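# Place wired component from blue tray into orange fixture

## Task

Pick a single wired component out of the blue tray and set it into an unoccupied pocket of the orange fixture plate so that its wired end faces whichever long edge of the plate lies closest to that pocket; at the end, no part of the robot may be in contact with any loose object.

## Robot and tools

Robot: two arms, left_arm and right_arm, each with a five-finger hand (a left hand on left_arm, a right hand on right_arm). Bases in the scene frame: left_arm at (-0.069, +0.336, 0) m, right_arm at (+0.004, -0.492, 0) m, both nearly unrotated about z. A post stands on the floor behind the arms. Loose objects may occasionally get a small push from outside.

Frames. Scene frame: origin at table-top height, midway between the nominal bases, +z up, +x out over the table, left_arm on the +y side (image left/right does not follow this). Each arm's reported hand pose, velocities and Hand target are in that arm's own base frame. Pose offsets in a command are along the axes of that arm's current Hand target. cam_high and the table use the scene frame.

Hand point: a point 0.15 m out from the wrist flange along the fingers, 0.05 m in front of the palm. Its +z runs along straight fingers, +y out of the palm, +x across the palm away from the thumb on the right hand and toward the thumb on the left hand. Straight fingers extend 0.06 to 0.07 m past it and sit 0.06 m behind it along -y. A bracket on the little-finger side of the wrist can strike things; with fingers level, the wrist may hang lower than the hand and touch the table first.

The command row: 28 numbers, each in [-1, 1], always covering both arms. Order: left_arm dx, dy, dz, rx, ry, rz; left hand little, ring, middle, index, thumb_bend, thumb_turn, force_limit, speed; then the same 14 for right_arm and its hand. dx..rz are an offset, not a pose: they count from that arm's Hand target as it was when the action or move began, along that target's axes; 1.0 equals 0.6 m or 180 degrees; rx, ry, rz form one rotation vector. Repeating an offset moves further. Six zeros means no new pose request for that arm. Finger numbers are absolute targets: +1 open/straight, -1 closed; thumb_turn +1 beside the palm, -1 opposite the fingers (needed to grasp objects 0.035 to 0.065 m thick). force_limit maps -1..+1 to about 0..10 N at the fingertip (0..15 N for the thumb motors); speed rises from nearly 0 at -1 to full at +0.48 and above. Use speed -0.94 or lower for a gentle grip. There is no 'no change' value: to keep a hand as is, resend the eight hand numbers of its last executed row (or, before any, its hand_measured plus hand_force_limit and hand_speed). Orientation commands are clipped to within 32 degrees of the measured one each step.

Tools.
execute_actions(actions, cameras): actions is a list of up to 15 rows, each a 1/30 s step; a short list holds its last row to step 15. Every row counts from the action's start pose. Images only come when actions is empty or cameras names them (['all'] for all).
move(target, speed, blend, stop_force, zero, blocking, cameras): target is one 28-number row or a list of up to 15 rows, all offsets counted from the same starting Hand targets. speed in m/s, 0.002 to 3.6, default 0.25 (turns up to twice that in rad/s). blend in m rounds corners in a list; 0 stops at each. stop_force in N, 3 to 120, one value for both arms, ends an arm's path when it feels that much push against its motion; the arm then backs to just before contact. zero (with stop_force, default true) re-zeroes the sensor first. blocking=false returns early, not allowed with stop_force. Paths are straight, do not avoid obstacles, and stop after 10 s total. A path passing too near an arm's own base axis is refused.
wait(seconds, cameras): lets time run, 0 to 3600 s. stop(cameras): brakes a running move. zoom_image(camera, region): region [x0, y0, x1, y1] pixels, at most 504x504, on cam_high, cam_left_wrist or cam_right_wrist (each 896x504). show_instructions(): shows the reference pages. zero_wrist_force(arm): zeroes that arm's wrist sensor. finished_scene(scene): ends the scene, irreversible.

Results: end_effector_position (m), quat_wxyz and velocities in the base frame; Hand target (the pose next offsets count from; the hand often rests a little short of it); hand_measured, hand_stopped_by (moving, target, force, stalled, fault) and hand_load_n, six values each in command order; a lost grip shows as hand_load_n near 0. Wrist force/torque in the end effector axes, plus a peak line. A move adds a 'move:' line: done, off_target, moving, held or fault, and limits such as paced or held. Camera lines give updated wrist camera poses.

Avoid: drops even of millimetres, releasing moving parts, fast or hard contact (arms are stiff; slow down and use stop_force near surfaces), anything leaving the table, closing a hand on the other hand, and contact between arms. Torque or force faults (about 150 N net, wrist limits 25.2 N m) stop an arm for 10 s; long stretched holds overheat motors. Finish with both hands released and clear of loose parts.

Each tool is called after ">>>" by a JSON object that holds its "op" and its "data".

Reference images:

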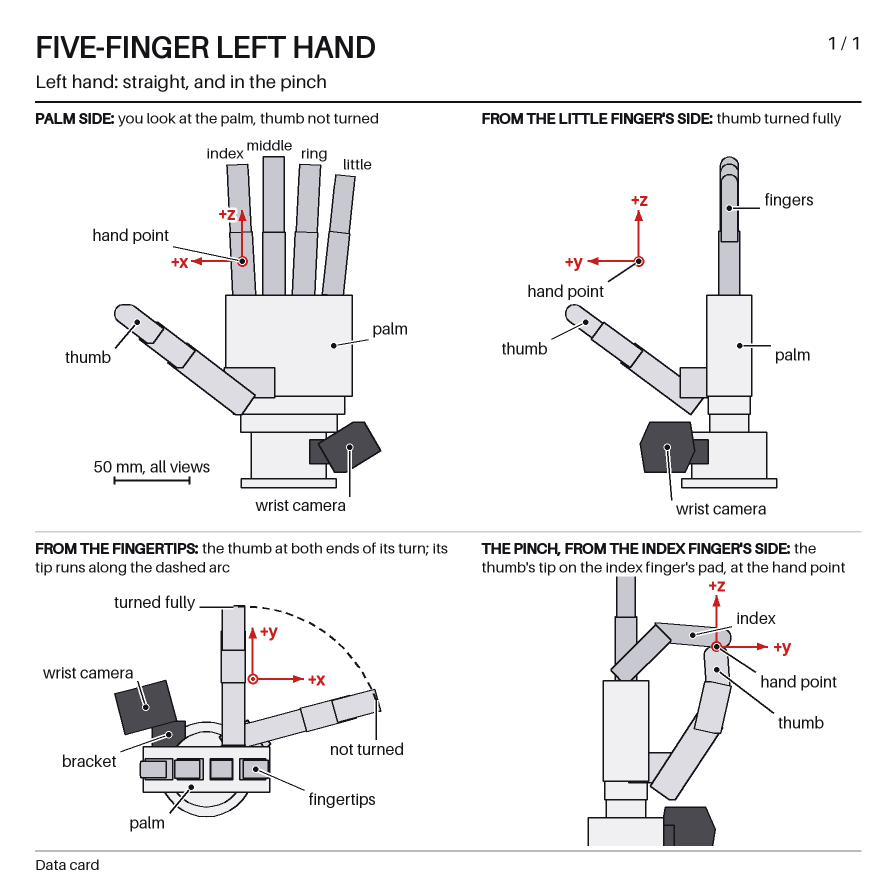

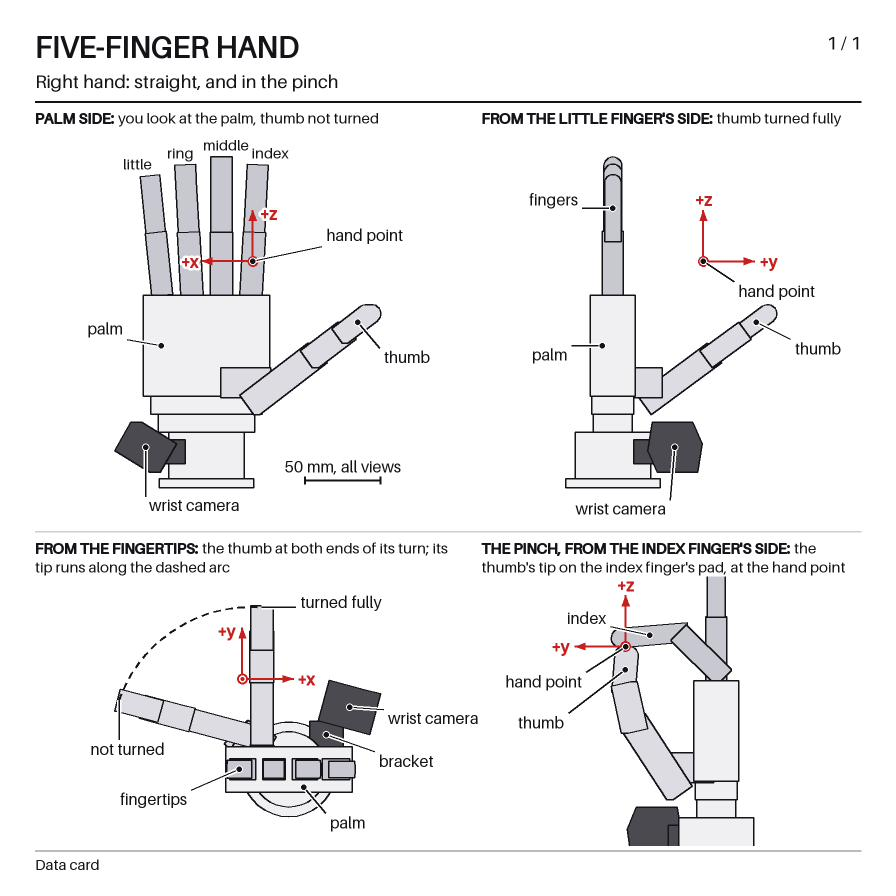

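## Session

>>> {"op": "execute_actions", "data": {"actions": []}}

Scene clock: 0.00 s.
left_arm: end_effector_position=(+0.4061, +0.0375, +0.2911) hand_measured=(+1.000, +1.000, +1.000, +1.000, +1.000, +1.000) hand_load_n=(+0.0, +0.0, +0.0, +0.0, +0.0, +0.0) hand_stopped_by=(target, target, target, target, target, target) hand_force_limit=0.00 hand_speed=-0.80 end_effector_quat_wxyz=(-0.148, +0.941, +0.264, -0.149) | right_arm: end_effector_position=(+0.2373, +0.5504, +0.1760) hand_measured=(+1.000, +1.000, +1.000, +1.000, +1.000, +1.000) hand_load_n=(+0.0, +0.0, +0.0, +0.0, +0.0, +0.0) hand_stopped_by=(target, target, target, target, target, target) hand_force_limit=0.00 hand_speed=-0.80 end_effector_quat_wxyz=(-0.320, +0.928, +0.051, +0.186)
Joint positions: left_arm=[3.492 -1.882 -1.384 1.408 -1.887 1.327] | right_arm=[0.913 -1.212 1.44 0.594 1.443 -3.86]
Joint velocities: within noise
Joint torques (N m): no reading
Wrist force (N): no reading
Wrist torque (N m): no reading
Wrist force, peak (N): no reading
Hand target: left_arm +0.4061, +0.0375, +0.2911; -0.148, +0.941, +0.264, -0.149 | right_arm +0.2373, +0.5504, +0.1760; -0.320, +0.928, +0.051, +0.186

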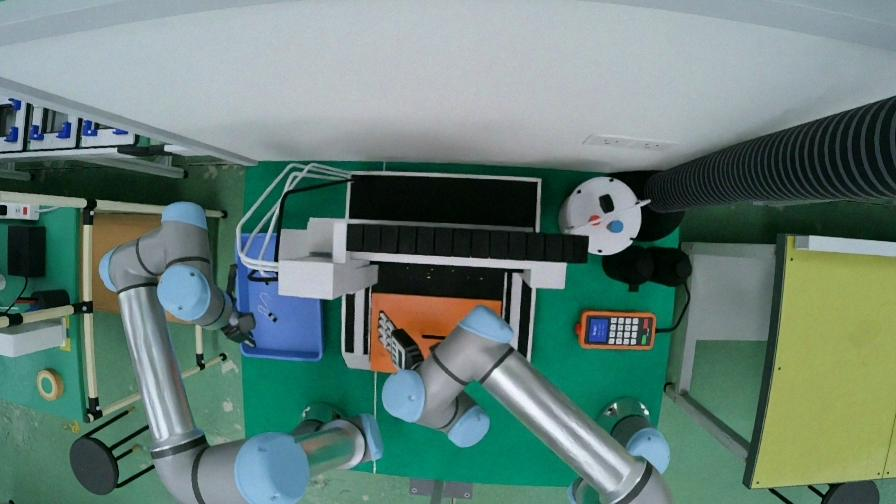

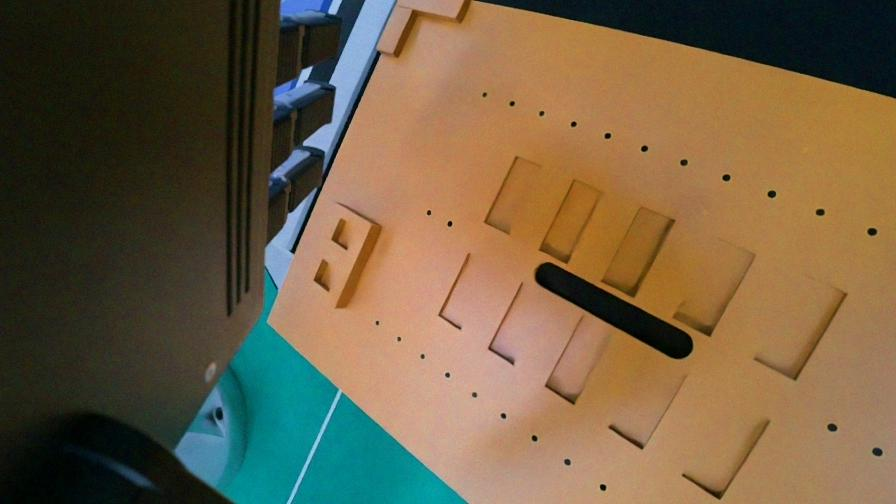

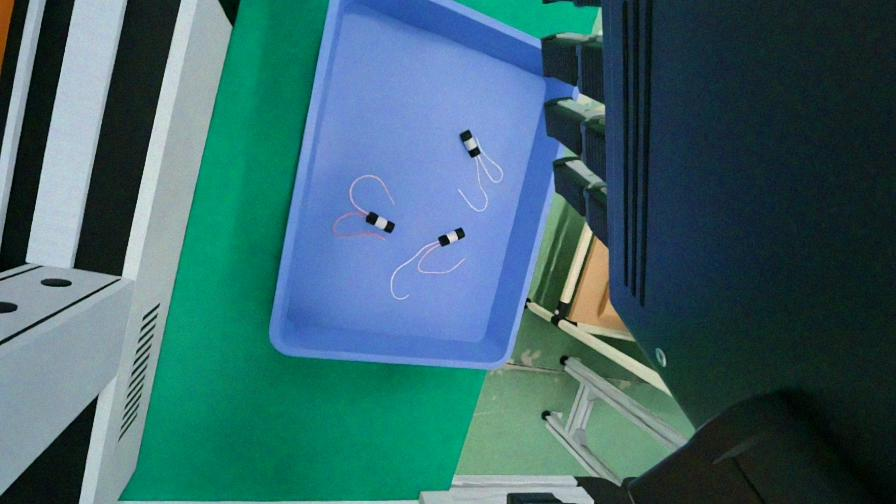

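>>> {"op": "zoom_image", "data": {"camera": "cam_right_wrist", "region": [260, 60, 620, 380]}}

>>> {"op": "zoom_image", "data": {"camera": "cam_left_wrist", "region": [392, 100, 892, 504]}}

>>> {"op": "zoom_image", "data": {"camera": "cam_high", "region": [230, 160, 560, 400]}}

Scaled by 1.400.

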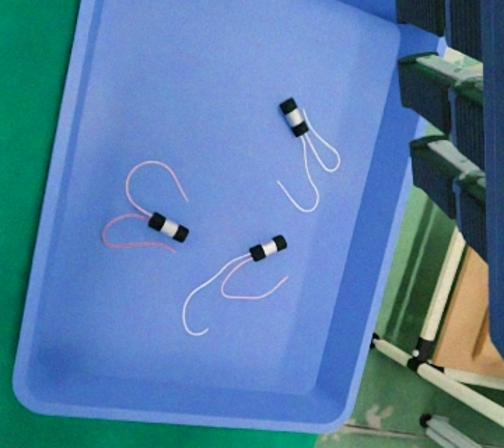

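Scaled by 1.008.

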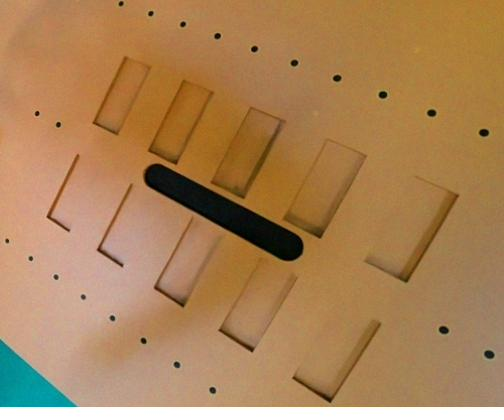

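Scaled by 1.527.

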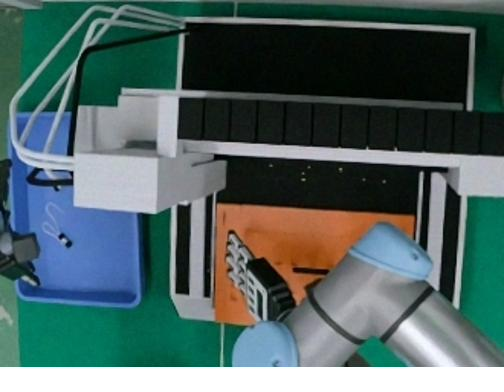

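>>> {"op": "zoom_image", "data": {"camera": "cam_right_wrist", "region": [0, 0, 340, 504]}}

>>> {"op": "zoom_image", "data": {"camera": "cam_high", "region": [220, 200, 400, 380]}}

>>> {"op": "zoom_image", "data": {"camera": "cam_high", "region": [360, 180, 600, 400]}}

Scaled by 1.000.

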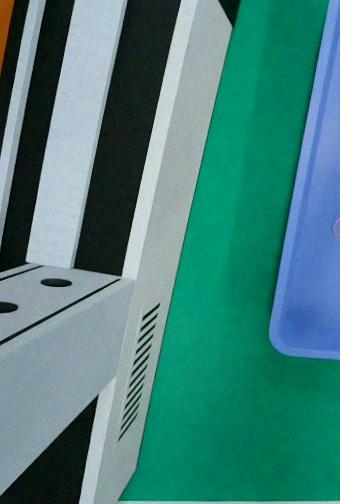

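Scaled by 2.800.

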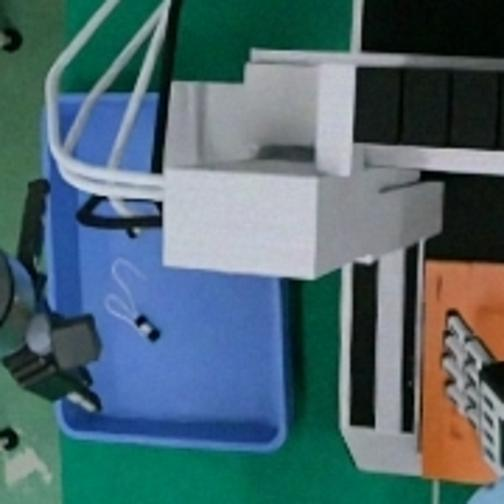

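Scaled by 2.100.

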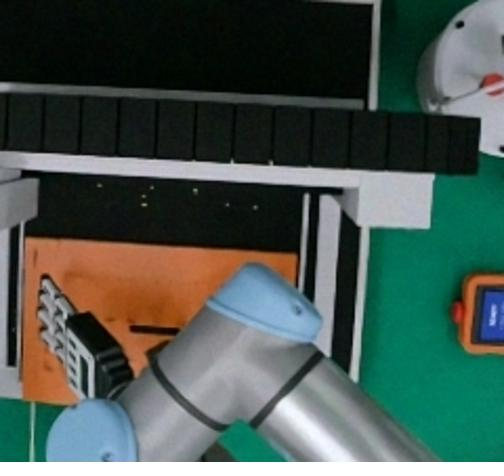

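>>> {"op": "move", "data": {"target": [0,0,0,0,0,0,1,1,1,1,1,1,0,-0.8,0.072,0.194,-0.346,0,0,0,1,1,1,1,1,1,0,-0.8], "speed": 0.15, "cameras": ["all"]}}

Scene clock: 9.23 s.
left_arm: end_effector_position=(+0.4061, +0.0375, +0.2911) hand_measured=(+1.000, +1.000, +1.000, +1.000, +1.000, +1.000) hand_load_n=(+0.0, +0.0, +0.0, +0.0, +0.0, +0.0) hand_stopped_by=(target, target, target, target, target, target) hand_force_limit=0.00 hand_speed=-0.80 end_effector_quat_wxyz=(-0.148, +0.941, +0.264, -0.149) | right_arm: end_effector_position=(+0.2374, +0.3303, +0.2763) hand_measured=(+1.000, +1.000, +1.000, +1.000, +1.000, +1.000) hand_load_n=(+0.0, +0.0, +0.0, +0.0, +0.0, -0.5) hand_stopped_by=(target, target, target, target, target, target) hand_force_limit=0.00 hand_speed=-0.80 end_effector_quat_wxyz=(-0.320, +0.928, +0.051, +0.186)
Joint positions: left_arm=[3.492 -1.882 -1.384 1.408 -1.887 1.327] | right_arm=[0.42 -1.713 1.764 0.886 1.125 -4.254]
Joint torques (N m): left_arm=[-0.29 32.34 16.87 -2.82 -0.36 -0.24] | right_arm=[-8.55 -16.32 -24.61 2.63 -1.45 0.01]
Wrist force (N): left_arm=[0.1 -0.1 -0.2] | right_arm=[-0.3 0.5 0.5]
Wrist torque (N m): left_arm=[0.00 -0.02 0.01] | right_arm=[0.01 -0.01 -0.03]
Wrist force, peak (N): left_arm=[-0.2 0.2 -0.1] | right_arm=[0.0 1.2 -0.8]
Hand target: left_arm +0.4061, +0.0375, +0.2911; -0.148, +0.941, +0.264, -0.149 | right_arm +0.2374, +0.3303, +0.2764; -0.320, +0.928, +0.051, +0.186
Off the commanded pose: left_arm 0.000 m, 0 deg | right_arm 0.000 m, 0 deg.
move: done
cam_right_wrist: T_world_to_cam=[[0.43541, -0.76726, -0.47087, 0.28905], [-0.89041, -0.44409, -0.09975, 0.39191], [-0.13257, 0.4627, -0.87655, 0.23286]] pos_world=[0.25398, 0.28808, 0.37931]

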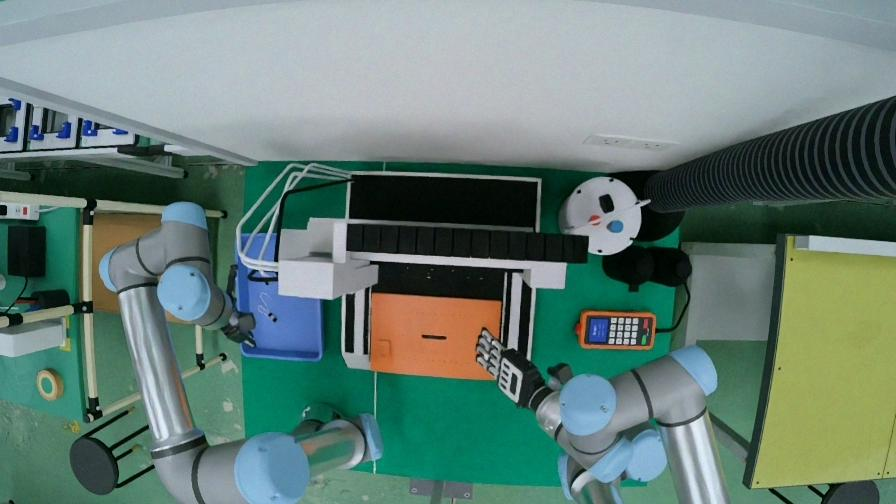

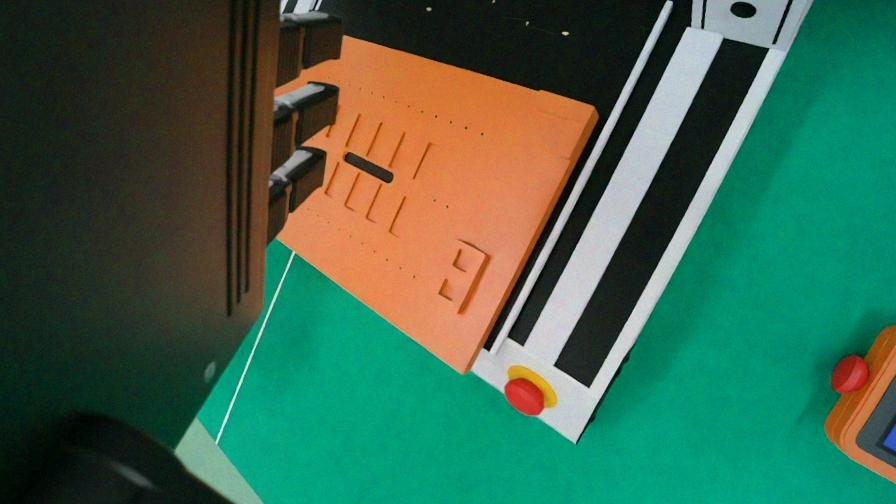

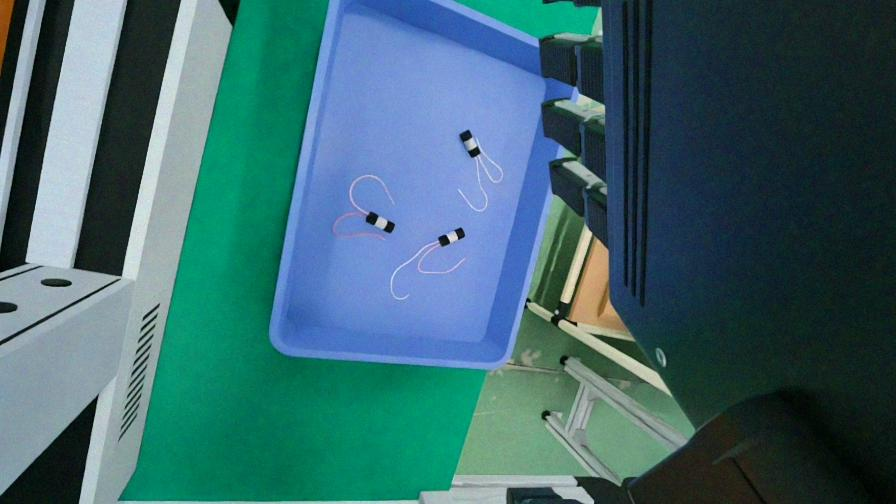

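>>> {"op": "zoom_image", "data": {"camera": "cam_high", "region": [360, 280, 520, 390]}}

>>> {"op": "zoom_image", "data": {"camera": "cam_left_wrist", "region": [250, 0, 650, 400]}}

>>> {"op": "zoom_image", "data": {"camera": "cam_left_wrist", "region": [270, 80, 470, 230]}}

Scaled by 3.150.

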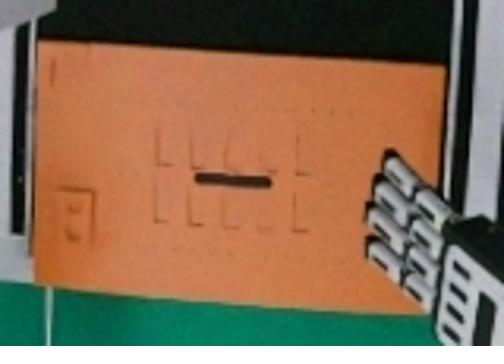

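Scaled by 1.260.

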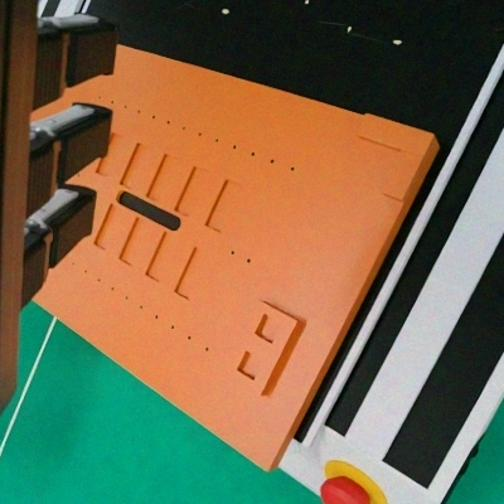

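Scaled by 2.520.

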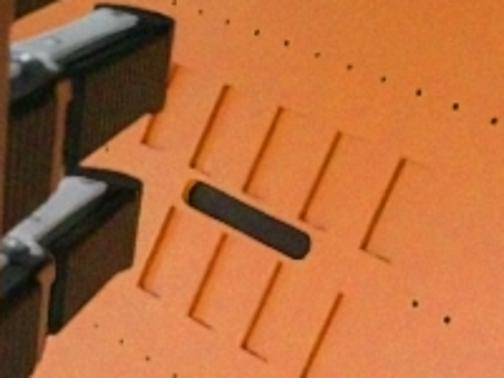

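>>> {"op": "zoom_image", "data": {"camera": "cam_right_wrist", "region": [320, 120, 520, 310]}}

>>> {"op": "zoom_image", "data": {"camera": "cam_high", "region": [230, 280, 330, 370]}}

Scaled by 2.520.

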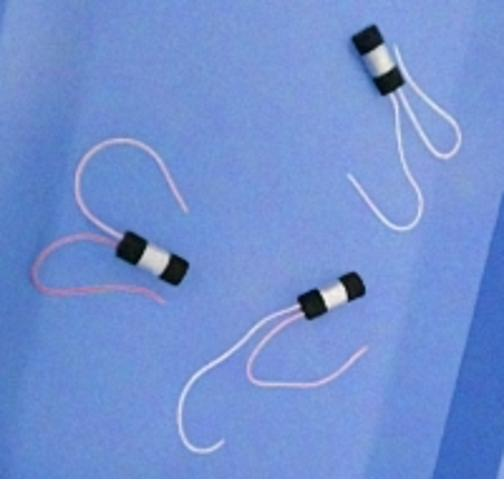

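Scaled by 5.040.

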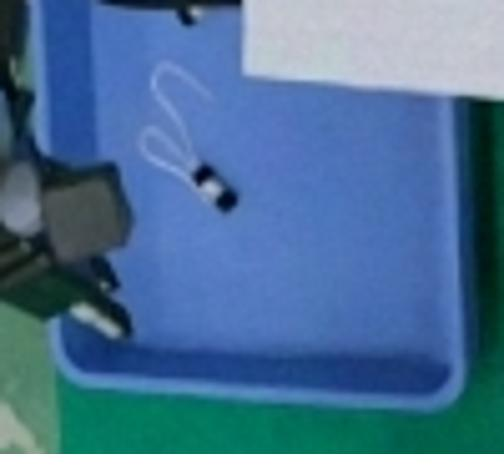

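>>> {"op": "execute_actions", "data": {"actions": [[[0,0,0,0,0,0,-0.9,-0.9,0.2,0.2,0.5,-1,-0.2,0,0,0,0,0,0,0,1,1,1,1,1,1,0,-0.8]]]}}

>>> {"op": "wait", "data": {"seconds": 1.5, "cameras": ["all"]}}

Scene clock: 12.87 s.
left_arm: end_effector_position=(+0.4061, +0.0375, +0.2911) hand_measured=(-0.900, -0.900, +0.200, +0.200, +0.500, -1.000) hand_load_n=(+0.0, +0.0, +0.0, +0.0, +0.0, +0.0) hand_stopped_by=(target, target, target, target, target, target) hand_force_limit=-0.20 hand_speed=0.00 end_effector_quat_wxyz=(-0.148, +0.941, +0.264, -0.149) | right_arm: end_effector_position=(+0.2374, +0.3303, +0.2764) hand_measured=(+1.000, +1.000, +1.000, +1.000, +1.000, +1.000) hand_load_n=(+0.0, +0.0, +0.0, -0.5, +0.0, +0.0) hand_stopped_by=(target, target, target, target, target, target) hand_force_limit=0.00 hand_speed=-0.80 end_effector_quat_wxyz=(-0.320, +0.928, +0.051, +0.186)
Joint positions: left_arm=[3.492 -1.882 -1.384 1.408 -1.887 1.327] | right_arm=[0.42 -1.714 1.764 0.886 1.124 -4.254]
Joint torques (N m): left_arm=[0.85 32.78 15.85 -2.46 -0.44 -0.14] | right_arm=[-6.15 -20.06 -25.8 2.66 -1.31 -2.34]
Wrist force (N): left_arm=[0.1 0.3 0.0] | right_arm=[-0.3 0.3 0.3]
Wrist torque (N m): left_arm=[0.08 0.00 -0.02] | right_arm=[-0.01 0.00 -0.03]
Wrist force, peak (N): left_arm=[-0.3 0.3 -0.3] | right_arm=[-0.5 0.5 0.5]
Hand target: left_arm +0.4061, +0.0375, +0.2911; -0.148, +0.941, +0.264, -0.149 | right_arm +0.2374, +0.3303, +0.2764; -0.320, +0.928, +0.051, +0.186
Off the commanded pose: left_arm 0.000 m, 0 deg | right_arm 0.000 m, 0 deg.
Step readings (end_effector_position of left_arm | right_arm):
0: (+0.4061, +0.0375, +0.2911) | (+0.2374, +0.3303, +0.2764)
1: (+0.4061, +0.0375, +0.2911) | (+0.2374, +0.3303, +0.2764)
2: (+0.4061, +0.0375, +0.2911) | (+0.2374, +0.3303, +0.2764)
4: (+0.4061, +0.0375, +0.2911) | (+0.2374, +0.3303, +0.2764)
8: (+0.4061, +0.0375, +0.2911) | (+0.2374, +0.3303, +0.2764)
15: (+0.4061, +0.0375, +0.2911) | (+0.2374, +0.3303, +0.2764)

Scene clock: 14.37 s.
left_arm: end_effector_position=(+0.4061, +0.0375, +0.2911) hand_measured=(-0.900, -0.900, +0.200, +0.200, +0.500, -1.000) hand_load_n=(+0.0, +0.0, +0.0, +0.0, +0.0, +0.0) hand_stopped_by=(target, target, target, target, target, target) hand_force_limit=-0.20 hand_speed=0.00 end_effector_quat_wxyz=(-0.148, +0.941, +0.264, -0.149) | right_arm: end_effector_position=(+0.2374, +0.3303, +0.2764) hand_measured=(+1.000, +1.000, +1.000, +1.000, +1.000, +1.000) hand_load_n=(+0.0, +0.0, +0.0, +0.0, +0.0, +0.0) hand_stopped_by=(target, target, target, target, target, target) hand_force_limit=0.00 hand_speed=-0.80 end_effector_quat_wxyz=(-0.320, +0.928, +0.051, +0.186)
Joint positions: left_arm=[3.492 -1.882 -1.384 1.408 -1.887 1.327] | right_arm=[0.42 -1.714 1.764 0.886 1.124 -4.254]
Joint torques (N m): left_arm=[1.7 30.48 15.86 -2.51 -0.31 -0.07] | right_arm=[-4.75 -20.13 -25.26 2.44 -0.73 -1.98]
Wrist force (N): left_arm=[0.0 0.2 -0.3] | right_arm=[-0.3 0.2 0.5]
Wrist torque (N m): left_arm=[0.08 0.00 -0.02] | right_arm=[-0.03 -0.02 -0.03]
Wrist force, peak (N): left_arm=[0.0 0.3 -0.2] | right_arm=[-0.4 0.5 0.6]
Hand target: left_arm +0.4061, +0.0375, +0.2911; -0.148, +0.941, +0.264, -0.149 | right_arm +0.2374, +0.3303, +0.2764; -0.320, +0.928, +0.051, +0.186
Off the commanded pose: left_arm 0.000 m, 0 deg | right_arm 0.000 m, 0 deg.
wait: 1.50 s; at rest by 0.17 s
cam_right_wrist: T_world_to_cam=[[0.43552, -0.76721, -0.47086, 0.28905], [-0.89036, -0.44418, -0.0998, 0.39195], [-0.13257, 0.4627, -0.87655, 0.23295]] pos_world=[0.25397, 0.28808, 0.37941]

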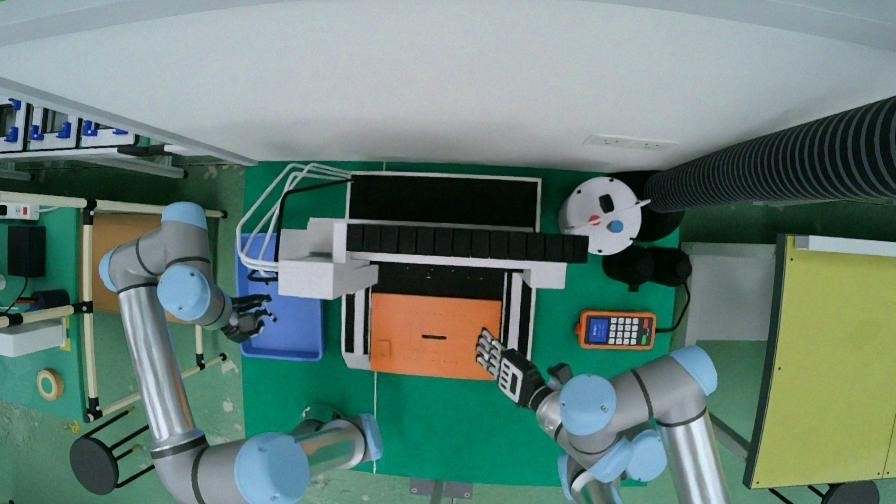

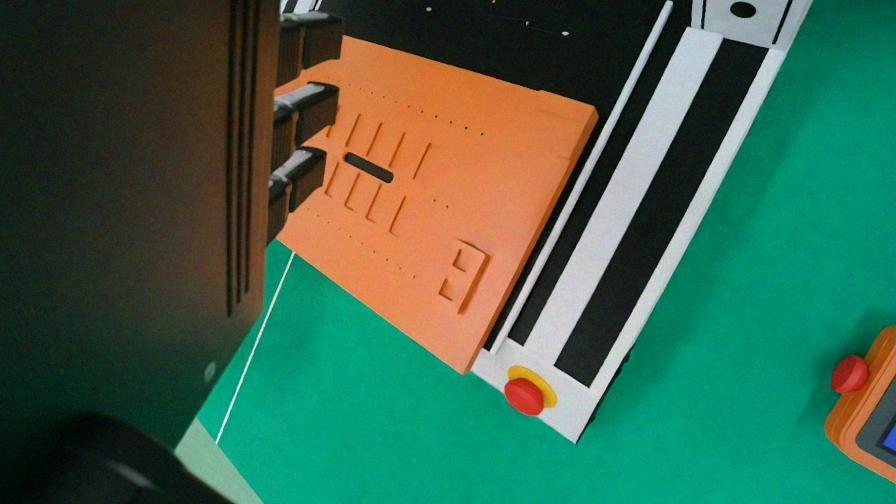

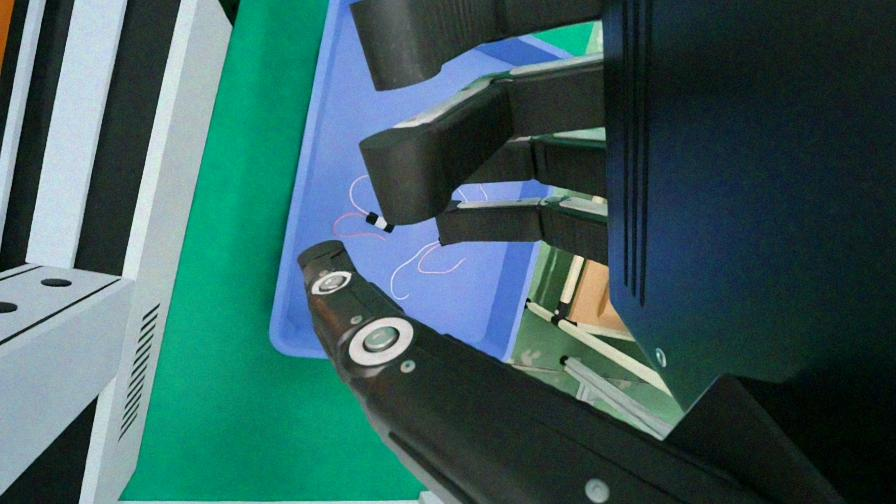

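>>> {"op": "execute_actions", "data": {"actions": [[[0,0,0,0,0,0,1,1,0,0,0.1,-1,-0.4,-0.3,0,0,0,0,0,0,1,1,1,1,1,1,0,-0.8]]]}}

>>> {"op": "wait", "data": {"seconds": 1, "cameras": ["cam_right_wrist"]}}

Scene clock: 16.00 s.
left_arm: end_effector_position=(+0.4061, +0.0375, +0.2911) hand_measured=(+1.000, +1.000, +0.000, +0.000, +0.100, -1.000) hand_load_n=(+0.0, +0.0, +0.0, +0.5, +0.0, +0.0) hand_stopped_by=(target, target, target, target, target, target) hand_force_limit=-0.40 hand_speed=-0.30 end_effector_quat_wxyz=(-0.148, +0.941, +0.264, -0.149) | right_arm: end_effector_position=(+0.2374, +0.3303, +0.2764) hand_measured=(+1.000, +1.000, +1.000, +1.000, +1.000, +1.000) hand_load_n=(+0.0, +0.0, -0.5, +0.0, +0.0, +0.0) hand_stopped_by=(target, target, target, target, target, target) hand_force_limit=0.00 hand_speed=-0.80 end_effector_quat_wxyz=(-0.320, +0.928, +0.051, +0.186)
Joint positions: left_arm=[3.492 -1.882 -1.384 1.408 -1.887 1.327] | right_arm=[0.42 -1.714 1.764 0.886 1.124 -4.254]
Joint torques (N m): left_arm=[-0.24 31.19 15.63 -2.76 -0.28 0.05] | right_arm=[-2.9 -19.07 -25.91 2.34 -0.19 -1.4]
Wrist force (N): left_arm=[0.0 0.2 0.1] | right_arm=[-0.4 0.4 0.2]
Wrist torque (N m): left_arm=[0.05 0.01 -0.01] | right_arm=[0.01 0.01 -0.03]
Wrist force, peak (N): left_arm=[-0.1 0.4 -0.2] | right_arm=[-0.4 0.6 0.3]
Hand target: left_arm +0.4061, +0.0375, +0.2911; -0.148, +0.941, +0.264, -0.149 | right_arm +0.2374, +0.3303, +0.2764; -0.320, +0.928, +0.051, +0.186
Off the commanded pose: left_arm 0.000 m, 0 deg | right_arm 0.000 m, 0 deg.
Step readings (end_effector_position of left_arm | right_arm):
0: (+0.4061, +0.0375, +0.2911) | (+0.2374, +0.3303, +0.2764)
1: (+0.4061, +0.0375, +0.2911) | (+0.2374, +0.3303, +0.2764)
2: (+0.4061, +0.0375, +0.2911) | (+0.2374, +0.3303, +0.2764)
4: (+0.4061, +0.0375, +0.2911) | (+0.2374, +0.3303, +0.2764)
8: (+0.4061, +0.0375, +0.2911) | (+0.2374, +0.3303, +0.2764)
15: (+0.4061, +0.0375, +0.2911) | (+0.2374, +0.3303, +0.2764)

Scene clock: 17.00 s.
left_arm: end_effector_position=(+0.4061, +0.0375, +0.2911) hand_measured=(+1.000, +1.000, +0.000, +0.000, +0.100, -1.000) hand_load_n=(+0.0, +0.0, +0.0, +0.0, +0.0, +0.0) hand_stopped_by=(target, target, target, target, target, target) hand_force_limit=-0.40 hand_speed=-0.30 end_effector_quat_wxyz=(-0.148, +0.941, +0.264, -0.149) | right_arm: end_effector_position=(+0.2374, +0.3303, +0.2764) hand_measured=(+1.000, +1.000, +1.000, +1.000, +1.000, +1.000) hand_load_n=(+0.0, +0.0, +0.0, +0.0, -0.5, -0.5) hand_stopped_by=(target, target, target, target, target, target) hand_force_limit=0.00 hand_speed=-0.80 end_effector_quat_wxyz=(-0.320, +0.928, +0.051, +0.186)
Joint positions: left_arm=[3.492 -1.882 -1.384 1.408 -1.887 1.327] | right_arm=[0.42 -1.714 1.764 0.886 1.124 -4.254]
Joint torques (N m): left_arm=[1.08 34.24 16.24 -2.74 -0.49 0.08] | right_arm=[-2.45 -19.24 -25.82 2.28 0.15 -1.21]
Wrist force (N): left_arm=[0.1 0.1 0.1] | right_arm=[-0.3 0.3 0.3]
Wrist torque (N m): left_arm=[0.04 0.00 -0.01] | right_arm=[-0.01 -0.01 -0.02]
Wrist force, peak (N): left_arm=[0.0 0.4 -0.2] | right_arm=[-0.3 0.5 0.6]
Hand target: left_arm +0.4061, +0.0375, +0.2911; -0.148, +0.941, +0.264, -0.149 | right_arm +0.2374, +0.3303, +0.2764; -0.320, +0.928, +0.051, +0.186
Off the commanded pose: left_arm 0.000 m, 0 deg | right_arm 0.000 m, 0 deg.
wait: 1.00 s; at rest by 0.17 s
cam_right_wrist: T_world_to_cam=[[0.43552, -0.76721, -0.47086, 0.28905], [-0.89036, -0.44418, -0.0998, 0.39195], [-0.13257, 0.4627, -0.87655, 0.23295]] pos_world=[0.25397, 0.28808, 0.37941]

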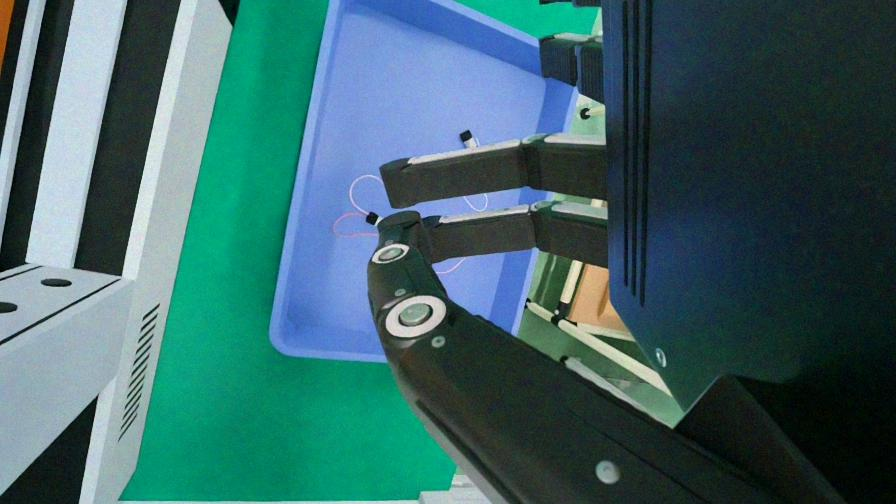

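>>> {"op": "move", "data": {"target": [0.150,-0.104,0.135,0.153,0.314,0.384,1,1,0.3,0.3,0.55,-1,-0.4,-0.3,0,0,0,0,0,0,1,1,1,1,1,1,0,-0.8], "speed": 0.15, "cameras": ["all"]}}

Scene clock: 26.17 s.
left_arm: end_effector_position=(+0.4220, +0.1535, +0.2213) hand_measured=(+1.000, +1.000, +0.300, +0.300, +0.550, -1.000) hand_load_n=(+0.0, +0.0, -0.5, +0.0, +0.0, +0.5) hand_stopped_by=(target, target, target, target, target, target) hand_force_limit=-0.40 hand_speed=-0.30 end_effector_quat_wxyz=(-0.339, +0.822, -0.423, +0.176) | right_arm: end_effector_position=(+0.2374, +0.3303, +0.2764) hand_measured=(+1.000, +1.000, +1.000, +1.000, +1.000, +1.000) hand_load_n=(+0.0, +0.0, +0.0, +0.0, -0.5, +0.0) hand_stopped_by=(target, target, target, target, target, target) hand_force_limit=0.00 hand_speed=-0.80 end_effector_quat_wxyz=(-0.320, +0.928, +0.051, +0.186)
Joint positions: left_arm=[3.914 -1.495 -1.84 2.543 -1.462 3.249] | right_arm=[0.42 -1.714 1.764 0.886 1.124 -4.254]
Joint torques (N m): left_arm=[-5.25 6.04 25.46 -1.15 1.47 0.97] | right_arm=[1.61 -17.25 -25.84 1.34 0.42 1.47]
Wrist force (N): left_arm=[-0.7 1.3 -0.6] | right_arm=[-0.2 0.5 0.4]
Wrist torque (N m): left_arm=[0.25 0.08 -0.05] | right_arm=[0.00 -0.02 -0.03]
Wrist force, peak (N): left_arm=[-0.6 1.4 -0.8] | right_arm=[-0.4 0.6 0.3]
Hand target: left_arm +0.4221, +0.1534, +0.2213; -0.339, +0.822, -0.423, +0.176 | right_arm +0.2374, +0.3303, +0.2764; -0.320, +0.928, +0.051, +0.186
Off the commanded pose: left_arm 0.000 m, 0 deg | right_arm 0.000 m, 0 deg.
move: done
cam_left_wrist: T_world_to_cam=[[0.66315, 0.20714, 0.71925, -0.4808], [0.09333, -0.97633, 0.19513, 0.07343], [0.74264, -0.06228, -0.66679, -0.04427]] pos_world=[0.34487, 0.16852, 0.30197]
cam_right_wrist: T_world_to_cam=[[0.43552, -0.76721, -0.47086, 0.28905], [-0.89036, -0.44418, -0.0998, 0.39195], [-0.13257, 0.4627, -0.87655, 0.23295]] pos_world=[0.25397, 0.28808, 0.37941]

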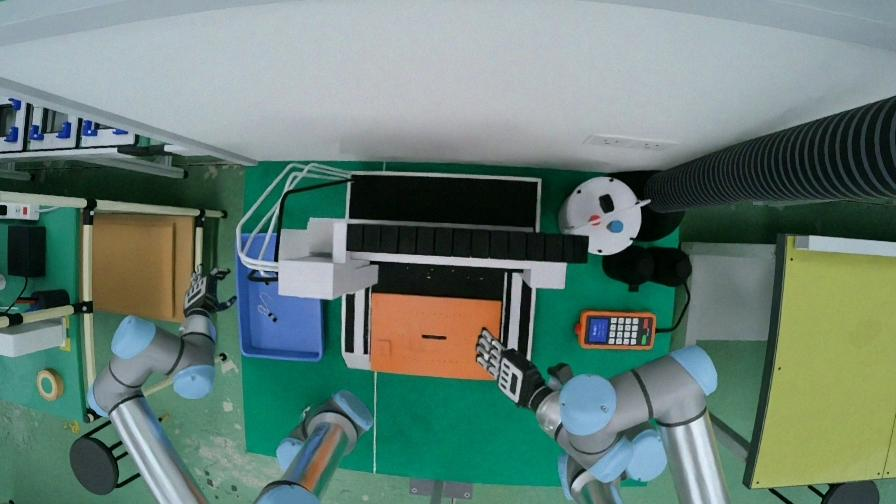

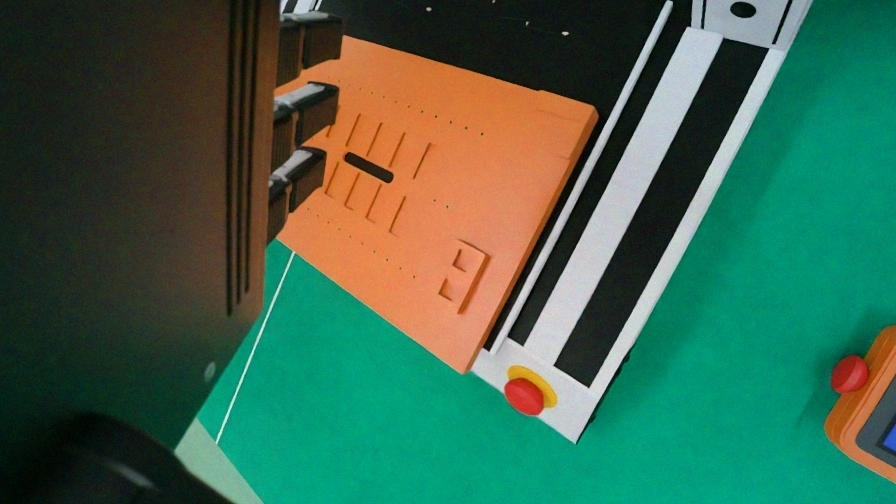

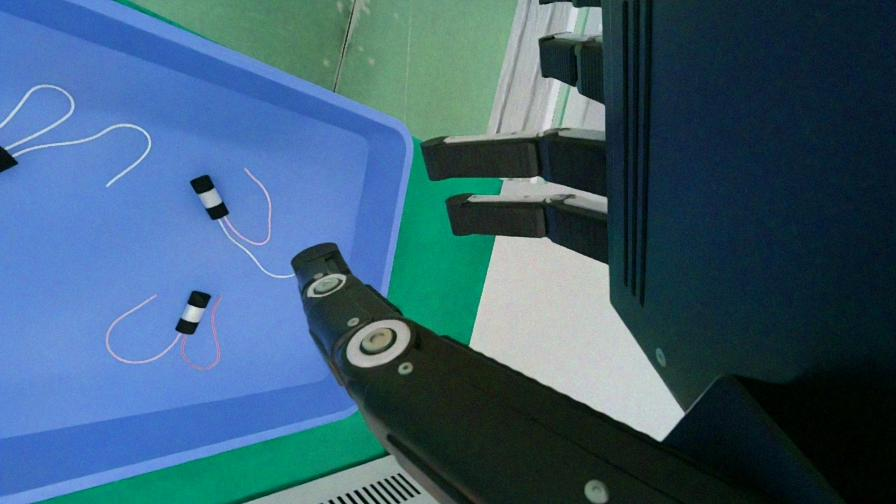

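>>> {"op": "move", "data": {"target": [0.0142,0.1315,0.1535,0.05,0.0047,0.0047,1,1,-0.1,-0.1,0.4,-1,-0.4,-0.3,0,0,0,0,0,0,1,1,1,1,1,1,0,-0.8], "speed": 0.08, "cameras": ["cam_high", "cam_right_wrist"]}}

Scene clock: 30.10 s.
left_arm: end_effector_position=(+0.4347, +0.1516, +0.1004) hand_measured=(+1.000, +1.000, -0.100, -0.100, +0.400, -1.000) hand_load_n=(+0.0, +0.0, +0.0, +0.0, +0.0, +0.0) hand_stopped_by=(target, target, target, target, target, target) hand_force_limit=-0.40 hand_speed=-0.30 end_effector_quat_wxyz=(-0.401, +0.788, -0.416, +0.212) | right_arm: end_effector_position=(+0.2374, +0.3303, +0.2764) hand_measured=(+1.000, +1.000, +1.000, +1.000, +1.000, +1.000) hand_load_n=(+0.0, +0.0, +0.0, +0.0, +0.0, +0.0) hand_stopped_by=(target, target, target, target, target, target) hand_force_limit=0.00 hand_speed=-0.80 end_effector_quat_wxyz=(-0.320, +0.928, +0.051, +0.186)
Joint positions: left_arm=[3.906 -1.542 -2.167 3.073 -1.437 3.24] | right_arm=[0.42 -1.714 1.764 0.886 1.124 -4.254]
Joint torques (N m): left_arm=[-2.11 27.09 12.57 1.24 -1.67 -0.7] | right_arm=[1.57 -16.69 -25.79 0.92 0.42 2.6]
Wrist force (N): left_arm=[-0.6 1.5 -0.8] | right_arm=[-0.4 0.3 0.4]
Wrist torque (N m): left_arm=[0.30 0.06 -0.05] | right_arm=[-0.01 0.00 -0.03]
Wrist force, peak (N): left_arm=[-0.5 2.4 -0.4] | right_arm=[-0.5 0.5 0.5]
Hand target: left_arm +0.4347, +0.1517, +0.1004; -0.401, +0.788, -0.416, +0.212 | right_arm +0.2374, +0.3303, +0.2764; -0.320, +0.928, +0.051, +0.186
Off the commanded pose: left_arm 0.000 m, 0 deg | right_arm 0.000 m, 0 deg.
move: done
cam_right_wrist: T_world_to_cam=[[0.43552, -0.76721, -0.47086, 0.28905], [-0.89036, -0.44418, -0.0998, 0.39195], [-0.13257, 0.4627, -0.87655, 0.23295]] pos_world=[0.25397, 0.28808, 0.37941]

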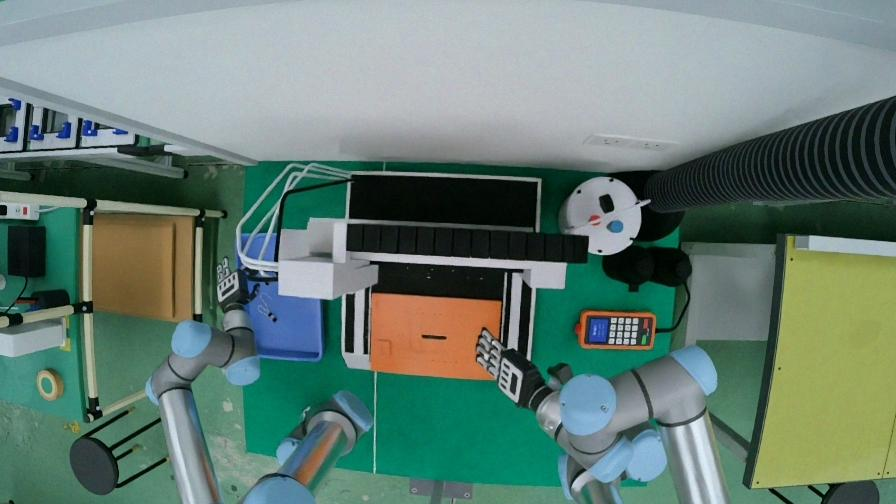

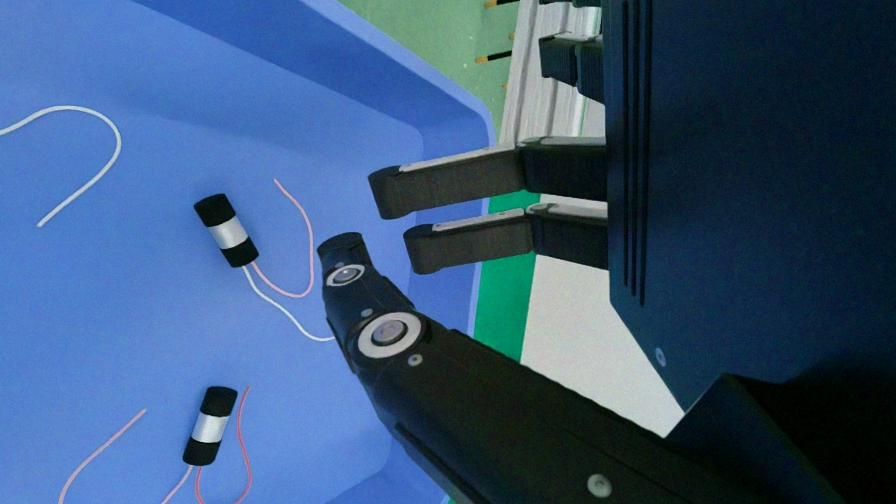

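>>> {"op": "move", "data": {"target": [0.0067,0.0722,0.0663,0,0,0,-0.9,-0.9,-0.1,-0.1,0.4,-1,-0.4,-0.3,0,0,0,0,0,0,1,1,1,1,1,1,0,-0.8], "speed": 0.06, "cameras": ["cam_left_wrist", "cam_right_wrist"]}}

Scene clock: 32.47 s.
left_arm: end_effector_position=(+0.4424, +0.1520, +0.0419) hand_measured=(-0.900, -0.900, -0.100, -0.100, +0.400, -1.000) hand_load_n=(+0.5, +0.0, +0.0, +0.0, +0.5, +0.0) hand_stopped_by=(target, target, target, target, target, target) hand_force_limit=-0.40 hand_speed=-0.30 end_effector_quat_wxyz=(-0.401, +0.788, -0.416, +0.212) | right_arm: end_effector_position=(+0.2374, +0.3303, +0.2764) hand_measured=(+1.000, +1.000, +1.000, +1.000, +1.000, +1.000) hand_load_n=(+0.0, +0.0, +0.0, +0.0, +0.0, +0.0) hand_stopped_by=(target, target, target, target, target, target) hand_force_limit=0.00 hand_speed=-0.80 end_effector_quat_wxyz=(-0.320, +0.928, +0.051, +0.186)
Joint positions: left_arm=[3.886 -1.665 -2.227 3.257 -1.453 3.228] | right_arm=[0.42 -1.714 1.764 0.886 1.124 -4.254]
Joint torques (N m): left_arm=[9.29 25.55 22.04 0.04 1.22 0.42] | right_arm=[1.64 -15.57 -26.04 0.59 0.5 2.82]
Wrist force (N): left_arm=[-0.7 1.5 -0.8] | right_arm=[-0.4 0.2 0.5]
Wrist torque (N m): left_arm=[0.33 0.08 -0.09] | right_arm=[-0.03 0.00 -0.04]
Wrist force, peak (N): left_arm=[-0.7 2.1 -0.3] | right_arm=[-0.5 0.5 0.4]
Hand target: left_arm +0.4424, +0.1521, +0.0419; -0.401, +0.788, -0.416, +0.212 | right_arm +0.2374, +0.3303, +0.2764; -0.320, +0.928, +0.051, +0.186
Off the commanded pose: left_arm 0.000 m, 0 deg | right_arm 0.000 m, 0 deg.
move: done
cam_left_wrist: T_world_to_cam=[[0.56854, 0.12432, 0.81321, -0.31441], [0.05276, -0.99199, 0.11476, 0.1289], [0.82096, -0.02234, -0.57054, -0.22376]] pos_world=[0.35565, 0.16196, 0.11323]
cam_right_wrist: T_world_to_cam=[[0.43552, -0.76721, -0.47086, 0.28905], [-0.89036, -0.44418, -0.0998, 0.39195], [-0.13257, 0.4627, -0.87655, 0.23295]] pos_world=[0.25397, 0.28808, 0.37941]

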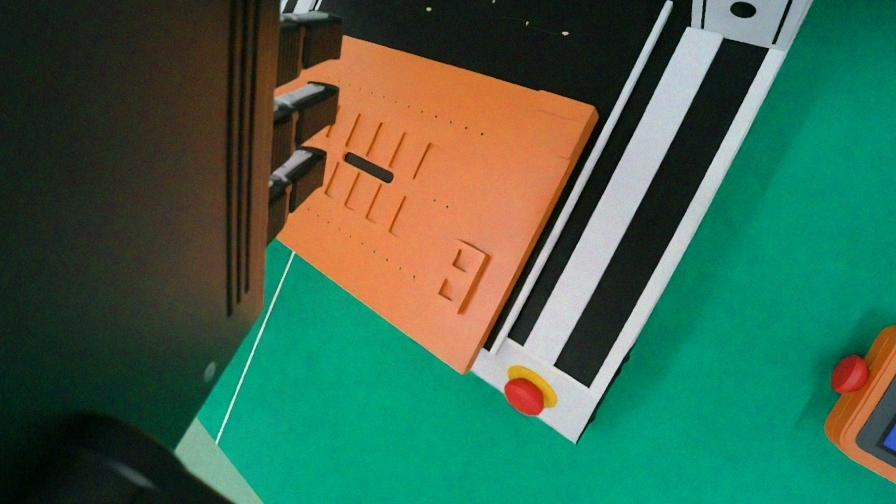

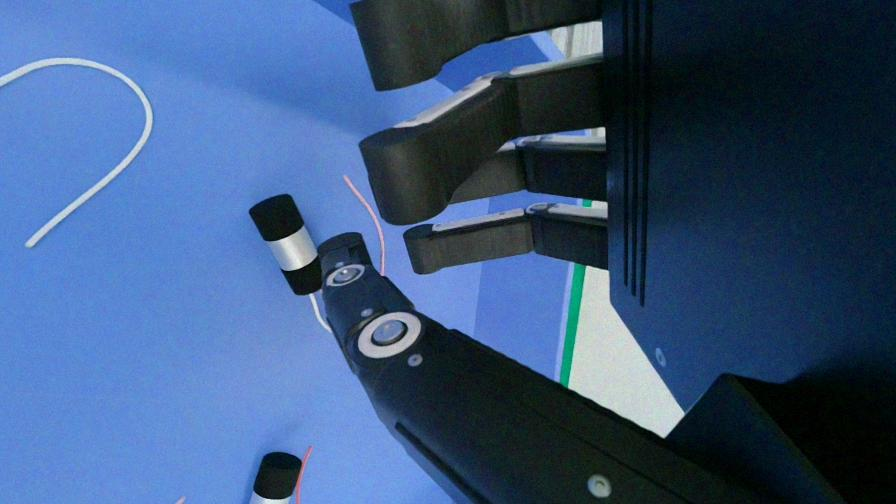

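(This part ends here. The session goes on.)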